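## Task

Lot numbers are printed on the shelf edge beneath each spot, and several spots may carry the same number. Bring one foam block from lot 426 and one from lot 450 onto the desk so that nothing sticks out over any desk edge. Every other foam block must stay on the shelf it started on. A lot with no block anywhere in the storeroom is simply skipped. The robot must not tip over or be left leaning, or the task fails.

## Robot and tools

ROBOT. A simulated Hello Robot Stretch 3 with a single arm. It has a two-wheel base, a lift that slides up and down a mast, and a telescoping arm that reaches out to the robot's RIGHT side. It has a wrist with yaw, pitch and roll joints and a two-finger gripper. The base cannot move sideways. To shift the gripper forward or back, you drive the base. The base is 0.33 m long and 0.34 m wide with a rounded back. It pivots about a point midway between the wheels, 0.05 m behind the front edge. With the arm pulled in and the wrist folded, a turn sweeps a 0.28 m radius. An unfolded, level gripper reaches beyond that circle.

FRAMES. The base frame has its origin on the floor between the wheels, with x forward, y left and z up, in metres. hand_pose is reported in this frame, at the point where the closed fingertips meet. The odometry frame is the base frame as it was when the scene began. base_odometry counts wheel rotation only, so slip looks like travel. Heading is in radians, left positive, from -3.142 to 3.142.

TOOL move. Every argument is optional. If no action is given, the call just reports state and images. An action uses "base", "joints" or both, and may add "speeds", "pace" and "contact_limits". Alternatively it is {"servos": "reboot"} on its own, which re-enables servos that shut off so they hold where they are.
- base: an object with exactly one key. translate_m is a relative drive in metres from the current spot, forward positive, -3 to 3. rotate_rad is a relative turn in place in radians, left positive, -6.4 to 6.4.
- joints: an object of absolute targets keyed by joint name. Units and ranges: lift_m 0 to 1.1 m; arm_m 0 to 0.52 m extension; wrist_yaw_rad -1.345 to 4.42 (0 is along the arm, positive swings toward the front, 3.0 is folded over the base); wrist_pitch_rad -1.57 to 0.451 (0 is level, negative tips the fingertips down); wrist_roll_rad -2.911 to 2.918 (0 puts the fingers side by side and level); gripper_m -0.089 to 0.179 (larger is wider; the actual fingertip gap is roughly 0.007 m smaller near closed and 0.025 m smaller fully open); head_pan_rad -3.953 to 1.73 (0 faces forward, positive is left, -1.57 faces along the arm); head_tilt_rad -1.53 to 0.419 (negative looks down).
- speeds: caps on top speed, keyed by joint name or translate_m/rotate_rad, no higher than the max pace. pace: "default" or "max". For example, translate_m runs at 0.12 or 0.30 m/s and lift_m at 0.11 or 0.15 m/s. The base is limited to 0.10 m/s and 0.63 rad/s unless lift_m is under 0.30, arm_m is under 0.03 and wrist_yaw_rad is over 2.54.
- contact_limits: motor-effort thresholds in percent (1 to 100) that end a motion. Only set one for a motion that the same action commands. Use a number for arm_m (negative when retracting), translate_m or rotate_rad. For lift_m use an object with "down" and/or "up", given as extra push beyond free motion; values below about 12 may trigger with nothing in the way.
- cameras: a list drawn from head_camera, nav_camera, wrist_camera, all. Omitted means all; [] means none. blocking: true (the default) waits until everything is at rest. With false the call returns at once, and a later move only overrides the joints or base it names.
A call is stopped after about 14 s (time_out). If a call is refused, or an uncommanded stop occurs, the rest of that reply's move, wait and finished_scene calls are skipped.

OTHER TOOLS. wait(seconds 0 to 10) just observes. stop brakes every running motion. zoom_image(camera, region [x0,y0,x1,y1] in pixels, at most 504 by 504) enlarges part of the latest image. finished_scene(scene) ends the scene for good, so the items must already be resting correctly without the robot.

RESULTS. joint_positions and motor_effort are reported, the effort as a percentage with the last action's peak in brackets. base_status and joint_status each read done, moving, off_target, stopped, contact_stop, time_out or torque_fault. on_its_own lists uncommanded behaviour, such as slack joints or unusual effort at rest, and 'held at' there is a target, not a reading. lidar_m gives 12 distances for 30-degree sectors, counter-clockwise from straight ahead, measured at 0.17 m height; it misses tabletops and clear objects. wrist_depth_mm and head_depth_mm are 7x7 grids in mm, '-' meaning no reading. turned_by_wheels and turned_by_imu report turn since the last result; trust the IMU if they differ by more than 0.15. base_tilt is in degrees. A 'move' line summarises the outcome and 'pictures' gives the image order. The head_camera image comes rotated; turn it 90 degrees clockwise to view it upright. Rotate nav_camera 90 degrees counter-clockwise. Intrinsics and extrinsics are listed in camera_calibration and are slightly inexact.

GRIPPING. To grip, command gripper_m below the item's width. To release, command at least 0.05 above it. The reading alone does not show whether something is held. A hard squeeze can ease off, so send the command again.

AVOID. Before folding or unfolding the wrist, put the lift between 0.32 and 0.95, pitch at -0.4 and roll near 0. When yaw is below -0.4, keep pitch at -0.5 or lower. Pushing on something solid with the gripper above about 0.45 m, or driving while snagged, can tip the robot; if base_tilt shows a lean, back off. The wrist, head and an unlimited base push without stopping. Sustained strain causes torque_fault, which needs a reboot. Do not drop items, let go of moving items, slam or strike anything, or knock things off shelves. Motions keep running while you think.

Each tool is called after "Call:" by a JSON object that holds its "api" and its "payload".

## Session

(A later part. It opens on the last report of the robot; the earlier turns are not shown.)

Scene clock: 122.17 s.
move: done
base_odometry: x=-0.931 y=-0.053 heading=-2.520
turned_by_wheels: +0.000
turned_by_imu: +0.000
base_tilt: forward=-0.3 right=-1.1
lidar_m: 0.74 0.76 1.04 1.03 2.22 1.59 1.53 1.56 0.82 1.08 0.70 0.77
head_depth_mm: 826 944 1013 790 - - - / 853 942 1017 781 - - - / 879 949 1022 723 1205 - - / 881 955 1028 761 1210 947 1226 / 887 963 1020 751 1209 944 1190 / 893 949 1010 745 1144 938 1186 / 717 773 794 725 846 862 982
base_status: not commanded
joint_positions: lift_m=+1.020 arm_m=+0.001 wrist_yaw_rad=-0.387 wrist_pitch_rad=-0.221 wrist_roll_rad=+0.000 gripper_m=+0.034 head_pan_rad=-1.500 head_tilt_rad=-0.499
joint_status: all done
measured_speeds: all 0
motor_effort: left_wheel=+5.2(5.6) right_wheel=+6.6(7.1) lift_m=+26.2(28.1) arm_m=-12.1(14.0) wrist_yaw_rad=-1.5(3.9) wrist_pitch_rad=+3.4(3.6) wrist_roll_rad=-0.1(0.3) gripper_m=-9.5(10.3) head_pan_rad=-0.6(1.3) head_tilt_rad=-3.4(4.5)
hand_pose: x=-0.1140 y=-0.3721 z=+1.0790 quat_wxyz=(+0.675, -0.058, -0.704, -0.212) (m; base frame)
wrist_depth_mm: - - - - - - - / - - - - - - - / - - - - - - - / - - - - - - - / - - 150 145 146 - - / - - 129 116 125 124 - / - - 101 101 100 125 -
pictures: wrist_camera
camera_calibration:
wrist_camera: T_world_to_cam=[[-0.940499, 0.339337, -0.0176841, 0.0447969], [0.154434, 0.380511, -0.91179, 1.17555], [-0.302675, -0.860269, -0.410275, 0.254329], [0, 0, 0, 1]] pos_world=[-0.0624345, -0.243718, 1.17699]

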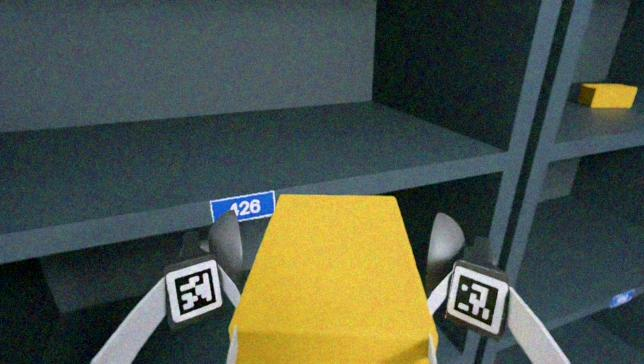

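Call:
{"api": "move", "payload": {"base": {"rotate_rad":2.061}, "joints": {"lift_m":0.88,"wrist_yaw_rad":0}, "cameras": []}}

Call:
{"api": "move", "payload": {"base": {"translate_m":0.71}, "cameras": []}}

Call:
{"api": "move", "payload": {"base": {"translate_m":0.707}, "cameras": []}}

Call:
{"api": "move", "payload": {"base": {"rotate_rad":-0.49}, "joints": {"head_pan_rad":-1.57,"head_tilt_rad":-0.5,"arm_m":0.1}, "cameras": ["head_camera"]}}

Scene clock: 144.43 s.
move: done
base_odometry: x=-0.931 y=-0.053 heading=-0.459
turned_by_wheels: +2.061
turned_by_imu: +2.028
base_tilt: forward=-0.3 right=-1.3
lidar_m: 2.34 1.62 1.53 1.56 1.14 1.07 0.70 0.79 0.74 0.75 1.00 1.04
head_depth_mm: 595 633 677 729 791 858 931 / 625 666 716 774 842 902 989 / 656 704 757 822 904 444 - / 693 746 808 882 972 459 1178 / 729 788 859 951 1060 1180 1270 / 800 869 954 1058 1188 1344 1299 / 850 932 1030 1150 1297 1461 1287
base_status: done
joint_positions: lift_m=+0.880 arm_m=+0.001 wrist_yaw_rad=-0.002 wrist_pitch_rad=-0.221 wrist_roll_rad=+0.000 gripper_m=+0.034 head_pan_rad=-1.500 head_tilt_rad=-0.500
joint_status: all done
measured_speeds: all 0
motor_effort: left_wheel=-8.6(12.6) right_wheel=+8.7(12.7) lift_m=+29.6(29.6) arm_m=-11.5(12.9) wrist_yaw_rad=+1.5(6.3) wrist_pitch_rad=+3.5(3.6) wrist_roll_rad=-0.1(0.4) gripper_m=-9.8(10.5) head_pan_rad=+1.2(1.4) head_tilt_rad=-4.2(5.2)
hand_pose: x=-0.0221 y=-0.3903 z=+0.9390 quat_wxyz=(+0.703, +0.077, -0.702, -0.079) (m; base frame)
wrist_depth_mm: - - 574 - - - - / - - 605 - - - - / - - - - - - - / - - - - - - - / - - 150 146 146 - - / - 124 129 116 125 - - / - - 101 101 100 111 -
pictures: none
No camera images: "cameras" was empty.

Scene clock: 152.67 s.
move: done
base_odometry: x=-0.295 y=-0.368 heading=-0.459
turned_by_wheels: +0.000
turned_by_imu: +0.000
base_tilt: forward=-0.4 right=-1.2
lidar_m: 1.88 1.30 1.22 1.24 1.62 1.28 1.41 1.11 1.04 0.68 0.98 2.99
head_depth_mm: 865 918 989 1058 1145 1253 1322 / 908 970 1041 1126 1226 1311 1324 / 957 1021 1099 1185 983 445 - / 1012 1088 1175 1249 938 459 1053 / 1069 1151 1261 1314 927 713 632 / 1134 1236 1351 1307 922 711 579 / 1211 1325 1467 1290 912 706 578
base_status: done
joint_positions: lift_m=+0.880 arm_m=+0.001 wrist_yaw_rad=-0.002 wrist_pitch_rad=-0.221 wrist_roll_rad=+0.000 gripper_m=+0.034 head_pan_rad=-1.500 head_tilt_rad=-0.500
joint_status: not commanded
measured_speeds: all 0
motor_effort: left_wheel=+2.3(8.9) right_wheel=+8.2(13.7) lift_m=+26.8(30.0) arm_m=-9.3(12.6) wrist_yaw_rad=+1.9(3.4) wrist_pitch_rad=+3.4(3.6) wrist_roll_rad=-0.2(0.4) gripper_m=-10.0(10.4) head_pan_rad=+1.8(2.7) head_tilt_rad=-4.0(5.0)
hand_pose: x=-0.0221 y=-0.3903 z=+0.9390 quat_wxyz=(+0.703, +0.077, -0.702, -0.079) (m; base frame)
wrist_depth_mm: - - - - - - - / - - - - - - - / - - - - - - - / - - - - - - - / - - 150 146 146 - - / - - 129 116 125 - - / - - 101 101 101 118 -
pictures: none
No camera images: "cameras" was empty.

Scene clock: 160.87 s.
move: done
base_odometry: x=+0.339 y=-0.681 heading=-0.459
turned_by_wheels: +0.000
turned_by_imu: +0.000
base_tilt: forward=-0.1 right=-1.3
lidar_m: 1.41 0.98 0.92 0.93 1.21 1.89 2.06 1.46 0.91 0.76 1.33 2.38
head_depth_mm: 1121 1195 1280 1332 956 733 1362 / 1176 1258 1353 1373 949 729 1310 / 1239 1319 1429 1352 942 445 - / 1305 1399 1515 1326 934 459 1234 / 1376 1504 1638 1312 926 1553 1292 / 1469 1601 1742 1305 1003 1582 1290 / 1568 1711 1897 1292 1535 1535 1291
base_status: done
joint_positions: lift_m=+0.880 arm_m=+0.001 wrist_yaw_rad=-0.002 wrist_pitch_rad=-0.221 wrist_roll_rad=+0.000 gripper_m=+0.034 head_pan_rad=-1.500 head_tilt_rad=-0.500
joint_status: not commanded
measured_speeds: all 0
motor_effort: left_wheel=+4.8(9.3) right_wheel=+6.6(13.4) lift_m=+24.7(26.9) arm_m=-7.0(10.0) wrist_yaw_rad=+1.2(3.3) wrist_pitch_rad=+3.5(3.6) wrist_roll_rad=+0.0(0.4) gripper_m=-9.6(10.4) head_pan_rad=+3.5(4.2) head_tilt_rad=-3.6(4.7)
hand_pose: x=-0.0221 y=-0.3903 z=+0.9390 quat_wxyz=(+0.703, +0.077, -0.702, -0.079) (m; base frame)
wrist_depth_mm: - - - - - - - / - - - - - - - / - - - - - - - / - - - - - - - / - - 150 145 147 - - / - 123 129 116 126 - - / - - 101 101 100 111 -
pictures: none
No camera images: "cameras" was empty.

Scene clock: 162.83 s.
move: done
base_odometry: x=+0.339 y=-0.681 heading=-0.949
turned_by_wheels: -0.490
turned_by_imu: -0.481
base_tilt: forward=-0.3 right=-1.2
lidar_m: 2.38 1.35 0.97 0.92 0.94 1.26 1.89 1.99 1.43 0.91 0.76 1.33
head_depth_mm: 1145 1239 1349 1489 1569 - - / 1140 1234 1344 1419 950 - - / 1134 1227 1336 1344 944 - 283 / 1131 1221 1333 1336 856 359 284 / 1125 1211 1326 1316 926 763 1296 / 1122 1207 1316 1298 918 760 1263 / 1111 1201 1307 1287 912 754 1226
base_status: done
joint_positions: lift_m=+0.880 arm_m=+0.100 wrist_yaw_rad=-0.002 wrist_pitch_rad=-0.221 wrist_roll_rad=+0.000 gripper_m=+0.034 head_pan_rad=-1.569 head_tilt_rad=-0.500
joint_status: all done
measured_speeds: all 0
motor_effort: left_wheel=+8.2(12.1) right_wheel=-9.6(13.3) lift_m=+26.2(26.3) arm_m=+11.7(14.4) wrist_yaw_rad=+2.0(3.0) wrist_pitch_rad=+3.5(3.6) wrist_roll_rad=-0.2(0.3) gripper_m=-9.8(10.3) head_pan_rad=-3.4(3.7) head_tilt_rad=-3.5(6.0)
hand_pose: x=-0.0221 y=-0.4897 z=+0.9390 quat_wxyz=(+0.703, +0.077, -0.702, -0.079) (m; base frame)
wrist_depth_mm: - - - - - - - / - - - - - - - / - - - - - - - / - - - - - - - / - - 150 146 146 - - / - - 129 116 125 - - / - - 101 101 100 110 -
pictures: head_camera (sideways)
camera_calibration:
head_camera: T_world_to_cam=[[-0.0468758, 0.4323, -0.90051, 1.18756], [0.997525, -0.0270438, -0.0649085, 0.0780374], [-0.0524132, -0.901324, -0.429963, 0.515486], [0, 0, 0, 1]] pos_world=[0.00484183, -0.0466523, 1.29612]

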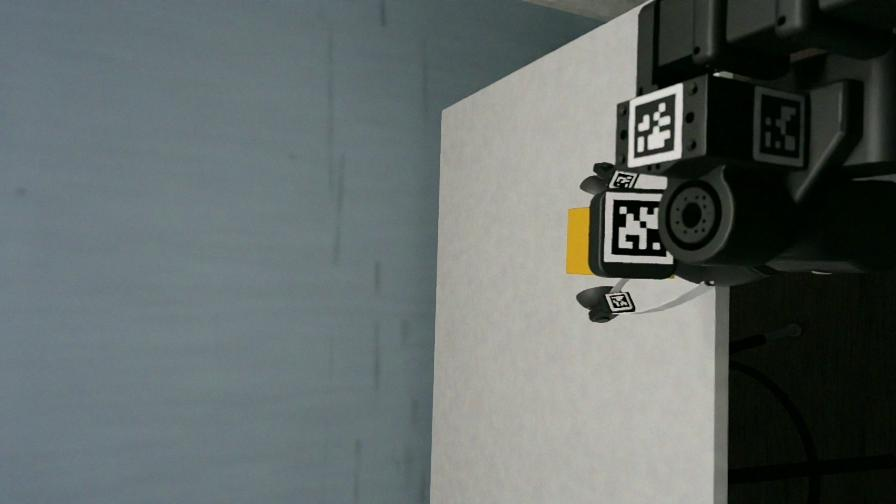

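Call:
{"api": "move", "payload": {"joints": {"arm_m":0.4,"lift_m":0.72}, "cameras": []}}

Call:
{"api": "move", "payload": {"joints": {"lift_m":0.677}, "speeds": {"lift_m":0.04}, "cameras": ["wrist_camera"]}}

Scene clock: 172.60 s.
move: done
base_odometry: x=+0.339 y=-0.681 heading=-0.949
turned_by_wheels: +0.000
turned_by_imu: +0.000
base_tilt: forward=-0.4 right=-1.1
lidar_m: 2.38 1.35 0.96 0.92 0.94 1.26 1.89 1.99 1.43 0.91 0.76 1.34
head_depth_mm: 1145 1236 1350 1480 1581 785 1322 / 1142 1233 1346 1420 948 488 379 / 1138 1231 1342 1344 597 710 1272 / 1131 1214 1329 1333 682 721 1299 / 1127 1217 1323 1313 921 763 1298 / 1117 1213 1313 1304 918 760 1260 / 1115 1201 1310 1297 916 756 1233
base_status: not commanded
joint_positions: lift_m=+0.720 arm_m=+0.400 wrist_yaw_rad=-0.002 wrist_pitch_rad=-0.221 wrist_roll_rad=+0.000 gripper_m=+0.034 head_pan_rad=-1.570 head_tilt_rad=-0.500
joint_status: all done
measured_speeds: all 0
motor_effort: left_wheel=+8.0(8.5) right_wheel=-9.5(9.9) lift_m=+24.6(27.8) arm_m=+12.6(15.1) wrist_yaw_rad=+1.3(2.9) wrist_pitch_rad=+3.5(3.6) wrist_roll_rad=+0.1(0.3) gripper_m=-9.9(10.4) head_pan_rad=-2.7(3.8) head_tilt_rad=-2.7(3.7)
hand_pose: x=-0.0221 y=-0.7897 z=+0.7790 quat_wxyz=(+0.703, +0.077, -0.702, -0.079) (m; base frame)
wrist_depth_mm: - - - - - - - / - - - - - - - / - - - - - - - / - - - - - - - / - - 149 146 146 - - / - - 129 116 125 - - / - - 101 101 100 110 -
pictures: none
No camera images: "cameras" was empty.

Scene clock: 174.17 s.
move: done
base_odometry: x=+0.339 y=-0.681 heading=-0.949
turned_by_wheels: +0.000
turned_by_imu: +0.000
base_tilt: forward=-0.1 right=-1.2
lidar_m: 2.38 1.35 0.97 0.92 0.94 1.26 1.89 1.99 1.43 0.91 0.76 1.33
head_depth_mm: 1152 1242 1349 1495 1570 786 1315 / 1141 1227 1345 1428 946 754 412 / 1133 1229 1333 1348 941 607 1246 / 1133 1214 1326 1327 859 710 1305 / 1124 1215 1326 1315 932 765 1299 / 1121 1210 1321 1302 917 759 1261 / 1119 1208 1308 1294 912 756 1227
base_status: not commanded
joint_positions: lift_m=+0.677 arm_m=+0.400 wrist_yaw_rad=-0.002 wrist_pitch_rad=-0.168 wrist_roll_rad=+0.000 gripper_m=+0.034 head_pan_rad=-1.570 head_tilt_rad=-0.500
joint_status: all done
measured_speeds: all 0
motor_effort: left_wheel=+7.3(8.3) right_wheel=-7.9(10.0) lift_m=+15.7(26.6) arm_m=+12.3(12.9) wrist_yaw_rad=+1.7(2.6) wrist_pitch_rad=-6.4(6.7) wrist_roll_rad=+0.0(0.3) gripper_m=-9.9(10.3) head_pan_rad=-2.6(3.3) head_tilt_rad=-2.6(3.8)
hand_pose: x=-0.0221 y=-0.7936 z=+0.7491 quat_wxyz=(+0.705, +0.059, -0.704, -0.060) (m; base frame)
wrist_depth_mm: - - - - - - - / - - - - - - - / - - - - - - - / - - - - - - - / - - 150 148 148 - - / - - 129 116 121 122 - / - - 101 101 100 - -
pictures: wrist_camera
camera_calibration:
wrist_camera: T_world_to_cam=[[-0.999087, -0.0398065, -0.0154819, -0.0353535], [0.0000416847, 0.361569, -0.932345, 1.01788], [0.0427112, -0.931495, -0.361237, -0.30155], [0, 0, 0, 1]] pos_world=[-0.0224842, -0.650331, 0.839533]

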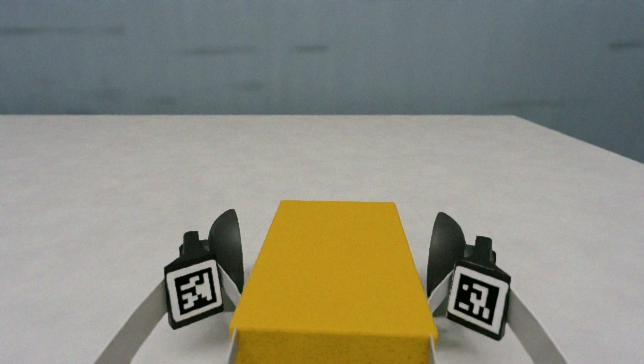

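Call:
{"api": "move", "payload": {"joints": {"gripper_m":0.179}, "cameras": []}}

Call:
{"api": "move", "payload": {"joints": {"lift_m":0.82}, "cameras": []}}

Call:
{"api": "move", "payload": {"joints": {"arm_m":0.0,"wrist_pitch_rad":-0.4}, "pace": "max", "cameras": ["head_camera"]}}

Call:
{"api": "move", "payload": {"joints": {"wrist_yaw_rad":3.0,"gripper_m":0.05}, "base": {"rotate_rad":0.362}, "pace": "max", "cameras": []}}

Call:
{"api": "move", "payload": {"joints": {"lift_m":0.28,"head_pan_rad":0.0,"head_tilt_rad":-0.3}, "pace": "max", "cameras": ["nav_camera"]}}

Call:
{"api": "move", "payload": {"base": {"translate_m":2.03}, "pace": "max", "cameras": []}}

Call:
{"api": "move", "payload": {"base": {"rotate_rad":1.208}, "pace": "max", "cameras": ["nav_camera"]}}

Scene clock: 196.60 s.
move: done
base_odometry: x=+0.339 y=-0.681 heading=-0.949
turned_by_wheels: +0.000
turned_by_imu: +0.000
base_tilt: forward=-0.2 right=-1.1
lidar_m: 2.38 1.35 0.96 0.92 0.94 1.26 1.89 1.99 1.44 0.91 0.76 1.33
head_depth_mm: 1143 1239 1353 1484 1573 787 1324 / 1132 1229 1340 1418 950 754 412 / 1129 1228 1345 1345 885 608 1250 / 1127 1212 1332 1337 797 708 1307 / 1126 1215 1326 1317 923 762 1297 / 1125 1214 1318 1297 920 760 1258 / 1114 1203 1311 1292 912 755 1224
base_status: not commanded
joint_positions: lift_m=+0.677 arm_m=+0.400 wrist_yaw_rad=-0.002 wrist_pitch_rad=-0.208 wrist_roll_rad=+0.000 gripper_m=+0.179 head_pan_rad=-1.570 head_tilt_rad=-0.500
joint_status: all done
measured_speeds: all 0
motor_effort: left_wheel=+6.9(7.9) right_wheel=-7.0(8.5) lift_m=+28.6(29.2) arm_m=+9.8(11.2) wrist_yaw_rad=+0.0(2.5) wrist_pitch_rad=+1.1(6.5) wrist_roll_rad=+0.0(0.3) gripper_m=+0.5(84.7) head_pan_rad=-2.4(2.8) head_tilt_rad=-2.6(3.3)
hand_pose: x=-0.0220 y=-0.7907 z=+0.7392 quat_wxyz=(+0.704, +0.073, -0.703, -0.074) (m; base frame)
wrist_depth_mm: - - - - - - - / - - - - - - - / - - - - - - - / - - - 159 - - - / - 143 - 127 126 - - / - 126 105 101 97 - - / - - 101 102 99 - 105
pictures: none
No camera images: "cameras" was empty.

Scene clock: 198.73 s.
move: done
base_odometry: x=+0.339 y=-0.681 heading=-0.949
turned_by_wheels: +0.000
turned_by_imu: +0.000
base_tilt: forward=-0.5 right=-1.1
lidar_m: 2.38 1.36 0.96 0.92 0.95 1.26 1.89 1.99 1.43 0.91 0.76 1.33
head_depth_mm: 1139 1234 1351 1490 1574 716 290 / 1145 1231 1345 1411 432 352 1282 / 1137 1224 1336 1341 574 775 1276 / 1133 1221 1326 1338 683 767 1305 / 1128 1215 1322 1313 922 763 1305 / 1121 1205 1314 1295 915 757 1256 / 1117 1202 1309 1290 912 754 1219
base_status: not commanded
joint_positions: lift_m=+0.820 arm_m=+0.400 wrist_yaw_rad=-0.002 wrist_pitch_rad=-0.214 wrist_roll_rad=+0.000 gripper_m=+0.179 head_pan_rad=-1.570 head_tilt_rad=-0.500
joint_status: all done
measured_speeds: all 0
motor_effort: left_wheel=+6.7(7.2) right_wheel=-7.2(7.7) lift_m=+29.0(32.5) arm_m=+8.4(9.9) wrist_yaw_rad=+2.2(2.7) wrist_pitch_rad=+2.1(2.2) wrist_roll_rad=+0.0(0.3) gripper_m=+0.8(1.2) head_pan_rad=-2.3(2.8) head_tilt_rad=-2.2(3.2)
hand_pose: x=-0.0220 y=-0.7903 z=+0.8808 quat_wxyz=(+0.703, +0.075, -0.703, -0.077) (m; base frame)
wrist_depth_mm: - - - - - - - / - - - - - - - / - - - - - - - / - - - - - - - / - 142 - - - - - / - 126 - - - - - / - - - - - - 105
pictures: none
No camera images: "cameras" was empty.

Scene clock: 201.00 s.
move: done
base_odometry: x=+0.339 y=-0.681 heading=-0.949
turned_by_wheels: +0.000
turned_by_imu: +0.000
base_tilt: forward=-0.3 right=-1.2
lidar_m: 2.38 1.35 0.96 0.92 0.94 1.26 1.89 1.99 1.43 0.91 0.76 1.33
head_depth_mm: 1146 1246 1350 1489 1568 786 1316 / 1136 1237 1343 1422 949 781 1255 / 1133 1228 1339 1344 940 775 1252 / 1138 1226 1332 1335 898 770 321 / 1122 1214 1326 1313 929 764 1293 / 1120 1212 1308 1302 916 760 1230 / 1117 1203 1303 1288 911 755 1227
base_status: not commanded
joint_positions: lift_m=+0.820 arm_m=+0.001 wrist_yaw_rad=-0.002 wrist_pitch_rad=-0.413 wrist_roll_rad=+0.000 gripper_m=+0.179 head_pan_rad=-1.570 head_tilt_rad=-0.500
joint_status: all done
measured_speeds: all 0
motor_effort: left_wheel=+6.4(7.2) right_wheel=-7.5(8.1) lift_m=+26.9(29.8) arm_m=-10.3(13.9) wrist_yaw_rad=-0.1(2.9) wrist_pitch_rad=+2.0(4.2) wrist_roll_rad=+0.1(0.3) gripper_m=+0.3(1.1) head_pan_rad=-1.9(2.4) head_tilt_rad=-2.4(3.2)
hand_pose: x=-0.0220 y=-0.3705 z=+0.8337 quat_wxyz=(+0.692, +0.145, -0.692, -0.146) (m; base frame)
wrist_depth_mm: - - - - - - - / - - - - - - - / - - - - - - - / - - - - - - - / - - - - - - - / 123 140 - - - - - / 969 978 - - - 988 105
pictures: head_camera (sideways)
camera_calibration:
head_camera: T_world_to_cam=[[-0.0465293, 0.432324, -0.900517, 1.18757], [0.997504, -0.0278285, -0.0649006, 0.0779916], [-0.0531181, -0.901289, -0.42995, 0.515474], [0, 0, 0, 1]] pos_world=[0.00484087, -0.0466527, 1.29612]

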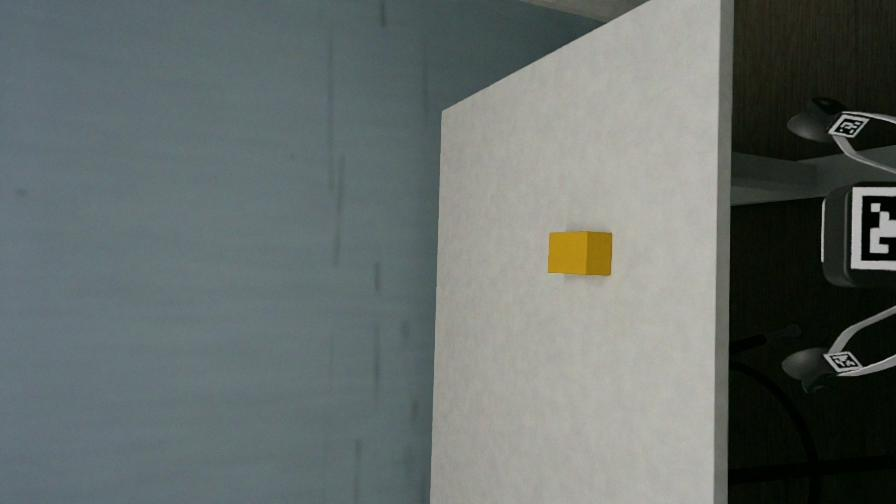

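Scene clock: 202.83 s.
move: done
base_odometry: x=+0.339 y=-0.681 heading=-0.587
turned_by_wheels: +0.362
turned_by_imu: +0.356
base_tilt: forward=-0.3 right=-1.3
lidar_m: 2.39 1.03 0.92 0.92 1.10 1.89 2.11 1.53 0.91 0.76 1.33 2.38
head_depth_mm: 1086 1164 1257 1313 956 732 1255 / 1121 1204 1304 1359 951 749 1322 / 1155 1241 1349 1348 942 773 1312 / 1192 1286 1391 1331 934 795 1274 / 1231 1333 1448 1319 924 1162 1261 / 1275 1380 1512 1297 919 1485 1293 / 1322 1434 1571 1286 914 1570 1289
base_status: done
joint_positions: lift_m=+0.820 arm_m=+0.001 wrist_yaw_rad=+2.997 wrist_pitch_rad=-0.413 wrist_roll_rad=+0.000 gripper_m=+0.050 head_pan_rad=-1.570 head_tilt_rad=-0.500
joint_status: all done
measured_speeds: all 0
motor_effort: left_wheel=-7.5(13.1) right_wheel=+7.9(11.8) lift_m=+28.1(29.6) arm_m=-4.2(10.7) wrist_yaw_rad=+2.2(6.6) wrist_pitch_rad=+2.0(2.1) wrist_roll_rad=+0.0(0.3) gripper_m=+0.7(83.3) head_pan_rad=-1.8(2.1) head_tilt_rad=-2.2(3.1)
hand_pose: x=+0.0112 y=+0.0771 z=+0.8337 quat_wxyz=(+0.195, +0.700, +0.095, +0.680) (m; base frame)
wrist_depth_mm: - 137 946 - - - - / - 147 - - - - 850 / - 161 - - - - 911 / - 183 - - - - - / - - 198 - - - - / - - 127 - 125 - - / - 957 277 - 978 - 975
pictures: none
No camera images: "cameras" was empty.

Scene clock: 207.23 s.
move: done
base_odometry: x=+0.339 y=-0.681 heading=-0.587
turned_by_wheels: +0.000
turned_by_imu: +0.000
base_tilt: forward=-0.3 right=-1.1
lidar_m: 2.38 1.03 0.92 0.92 1.10 1.89 2.10 1.53 0.91 0.76 1.33 2.38
head_depth_mm: 1980 2083 2152 2251 2332 2030 1563 / 2044 2137 2224 2320 2437 2022 1557 / 2096 2206 2286 2387 2500 1994 1539 / 2172 2253 2373 2489 2558 2024 1531 / 2272 2363 2454 2572 2648 1992 1525 / 2322 2434 2552 2682 2759 1965 1524 / 1322 1364 1413 1468 1516 1582 1515
base_status: not commanded
joint_positions: lift_m=+0.280 arm_m=+0.001 wrist_yaw_rad=+2.997 wrist_pitch_rad=-0.414 wrist_roll_rad=+0.000 gripper_m=+0.050 head_pan_rad=+0.000 head_tilt_rad=-0.300
joint_status: all done
measured_speeds: all 0
motor_effort: left_wheel=-7.9(8.5) right_wheel=+7.6(9.2) lift_m=+25.9(27.8) arm_m=+11.1(11.1) wrist_yaw_rad=+1.9(3.9) wrist_pitch_rad=+2.2(2.2) wrist_roll_rad=+0.0(0.3) gripper_m=+0.0(0.8) head_pan_rad=-3.4(6.0) head_tilt_rad=+5.7(7.4)
hand_pose: x=+0.0111 y=+0.0770 z=+0.2935 quat_wxyz=(+0.195, +0.700, +0.095, +0.680) (m; base frame)
wrist_depth_mm: - 137 941 - - - - / - 147 - - - - 840 / 926 162 866 902 896 844 844 / 728 186 658 712 700 707 694 / 609 577 198 592 590 584 571 / 510 512 127 311 125 500 493 / 434 99 260 271 422 432 430
pictures: nav_camera (sideways)
camera_calibration:
nav_camera: T_world_to_cam=[[0.270077, 0.0171111, 0.962687, -1.21166], [0.0145377, -0.999801, 0.0136923, 0.0323095], [0.962729, 0.0102973, -0.270272, 0.299111], [0, 0, 0, 1]] pos_world=[0.03881, 0.0499559, 1.24685]

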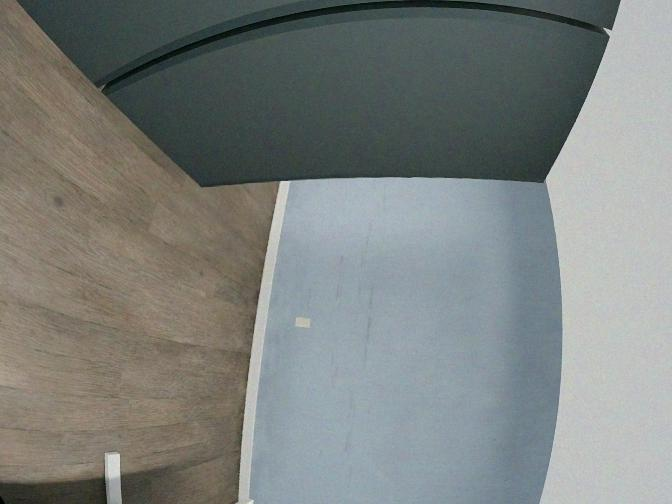

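Scene clock: 215.43 s.
move: done
base_odometry: x=+2.029 y=-1.807 heading=-0.588
turned_by_wheels: +0.000
turned_by_imu: +0.001
base_tilt: forward=-0.4 right=-1.2
lidar_m: 0.48 0.57 1.07 1.74 0.61 0.64 3.60 1.79 2.00 0.87 0.53 0.47
head_depth_mm: 366 380 396 414 435 456 477 / 377 393 409 428 449 473 497 / 389 406 424 444 466 491 517 / 401 420 439 461 485 512 541 / 415 435 456 479 504 534 565 / 429 451 473 499 526 558 594 / 445 468 492 520 549 584 622
base_status: done
joint_positions: lift_m=+0.280 arm_m=+0.001 wrist_yaw_rad=+2.998 wrist_pitch_rad=-0.414 wrist_roll_rad=+0.000 gripper_m=+0.050 head_pan_rad=+0.000 head_tilt_rad=-0.300
joint_status: not commanded
measured_speeds: all 0
motor_effort: left_wheel=-1.3(11.3) right_wheel=+5.9(14.5) lift_m=+24.4(29.7) arm_m=+12.1(13.6) wrist_yaw_rad=+1.1(3.5) wrist_pitch_rad=+2.2(2.2) wrist_roll_rad=+0.0(0.3) gripper_m=+0.5(0.8) head_pan_rad=-2.6(3.8) head_tilt_rad=+2.7(6.1)
hand_pose: x=+0.0110 y=+0.0770 z=+0.2935 quat_wxyz=(+0.195, +0.700, +0.095, +0.680) (m; base frame)
wrist_depth_mm: - 137 - - - - - / - 148 - - - - - / - 161 866 903 889 877 830 / - 182 661 707 712 705 690 / 582 580 198 594 584 578 583 / 513 510 127 308 126 492 488 / 435 99 261 271 426 431 428
pictures: none
No camera images: "cameras" was empty.

Scene clock: 217.33 s.
move: done
base_odometry: x=+2.029 y=-1.807 heading=+0.620
turned_by_wheels: +1.208
turned_by_imu: +1.184
base_tilt: forward=-0.1 right=-1.1
lidar_m: 1.53 0.82 0.61 0.90 2.09 1.79 2.00 0.71 0.50 0.48 0.49 0.64
head_depth_mm: 1136 1127 1114 1105 1100 1096 1089 / 1490 1554 1530 1516 1489 1479 1435 / 1524 1591 1656 1746 1848 1914 1548 / 1508 1568 1657 1738 1839 1901 1539 / 1496 1561 1640 1714 1802 1889 1532 / 1481 1547 1626 1711 1808 1887 1524 / 1472 1545 1603 1707 1784 1860 1518
base_status: done
joint_positions: lift_m=+0.280 arm_m=+0.001 wrist_yaw_rad=+2.998 wrist_pitch_rad=-0.414 wrist_roll_rad=+0.000 gripper_m=+0.050 head_pan_rad=+0.000 head_tilt_rad=-0.300
joint_status: not commanded
measured_speeds: all 0
motor_effort: left_wheel=-6.4(14.5) right_wheel=+7.4(14.0) lift_m=+24.9(25.3) arm_m=+5.5(13.2) wrist_yaw_rad=+1.7(3.0) wrist_pitch_rad=+2.1(2.3) wrist_roll_rad=+0.1(0.4) gripper_m=+0.1(0.8) head_pan_rad=-2.6(3.4) head_tilt_rad=+2.0(2.8)
hand_pose: x=+0.0110 y=+0.0770 z=+0.2935 quat_wxyz=(+0.195, +0.700, +0.095, +0.680) (m; base frame)
wrist_depth_mm: - 137 - - - - - / - 148 - - - - - / 947 162 853 915 858 - 816 / 737 186 667 711 703 692 697 / 609 577 199 587 584 581 582 / 514 508 127 309 125 492 492 / 435 99 262 268 425 431 429
pictures: nav_camera (sideways)
camera_calibration:
nav_camera: T_world_to_cam=[[0.269778, 0.0170312, 0.962772, -1.21175], [0.0142235, -0.999805, 0.0137007, 0.0322097], [0.962817, 0.00999785, -0.269968, 0.298744], [0, 0, 0, 1]] pos_world=[0.03881, 0.0498541, 1.24685]

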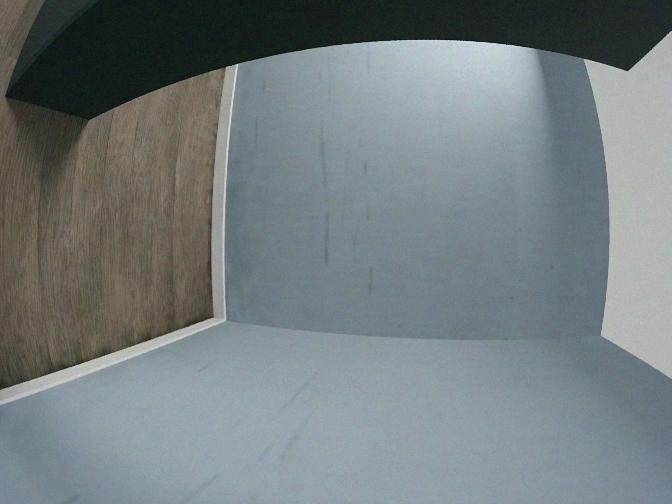

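Call:
{"api": "move", "payload": {"base": {"translate_m":0.85}, "joints": {"head_pan_rad":1.2,"head_tilt_rad":-0.35}, "pace": "max", "cameras": ["nav_camera","head_camera"]}}

Scene clock: 240.50 s.
move: done
base_odometry: x=+2.720 y=-1.313 heading=+0.620
turned_by_wheels: +0.000
turned_by_imu: +0.001
base_tilt: forward=-0.4 right=-1.3
lidar_m: 0.90 0.92 1.21 0.60 0.61 0.79 2.12 0.65 0.45 0.43 0.44 0.58
head_depth_mm: 1104 1136 1161 1193 1222 1259 1304 / 1273 1312 1351 1395 1434 1494 1435 / 1501 1550 1610 1669 1723 1751 1479 / 1830 1896 1970 2108 2189 1875 1468 / 2341 2486 2628 2796 2559 1871 1467 / 3179 3464 3759 3720 2558 1853 1453 / 3490 3669 - - 2556 1855 1457
base_status: done
joint_positions: lift_m=+0.280 arm_m=+0.001 wrist_yaw_rad=+2.998 wrist_pitch_rad=-0.414 wrist_roll_rad=+0.000 gripper_m=+0.050 head_pan_rad=+1.200 head_tilt_rad=-0.350
joint_status: all done
measured_speeds: all 0
motor_effort: left_wheel=-0.7(11.0) right_wheel=+9.2(17.2) lift_m=+27.1(27.1) arm_m=-10.7(13.3) wrist_yaw_rad=+1.4(3.0) wrist_pitch_rad=+2.2(2.3) wrist_roll_rad=-0.3(0.5) gripper_m=+0.5(0.8) head_pan_rad=-2.7(4.6) head_tilt_rad=-3.7(6.4)
hand_pose: x=+0.0110 y=+0.0770 z=+0.2935 quat_wxyz=(+0.195, +0.700, +0.096, +0.680) (m; base frame)
wrist_depth_mm: - 137 - - - - - / - 148 - - - - - / - 161 782 911 897 884 868 / - 182 221 706 699 698 686 / 601 583 199 588 589 583 582 / 512 507 127 311 125 498 496 / 431 99 261 271 424 436 429
pictures: head_camera (sideways), nav_camera (sideways)
camera_calibration:
head_camera: T_world_to_cam=[[-0.0629597, -0.289859, -0.954996, 1.25877], [-0.916095, 0.396456, -0.0599363, 0.0832742], [0.395987, 0.871094, -0.290499, 0.331285], [0, 0, 0, 1]] pos_world=[0.024354, 0.043269, 1.30335]
nav_camera: T_world_to_cam=[[0.0992996, 0.302666, 0.94791, -1.19126], [0.937408, -0.347994, 0.0129147, 0.0276228], [0.333776, 0.887295, -0.318277, 0.365448], [0, 0, 0, 1]] pos_world=[-0.0295799, 0.0459066, 1.24517]

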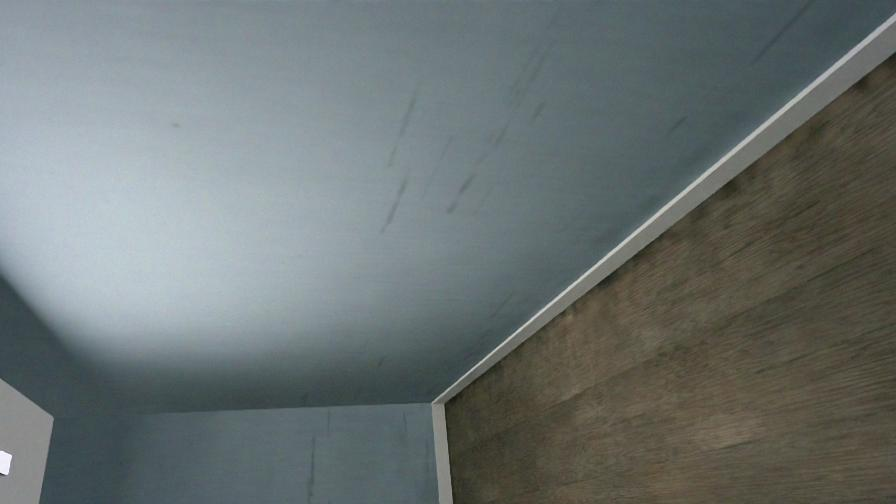

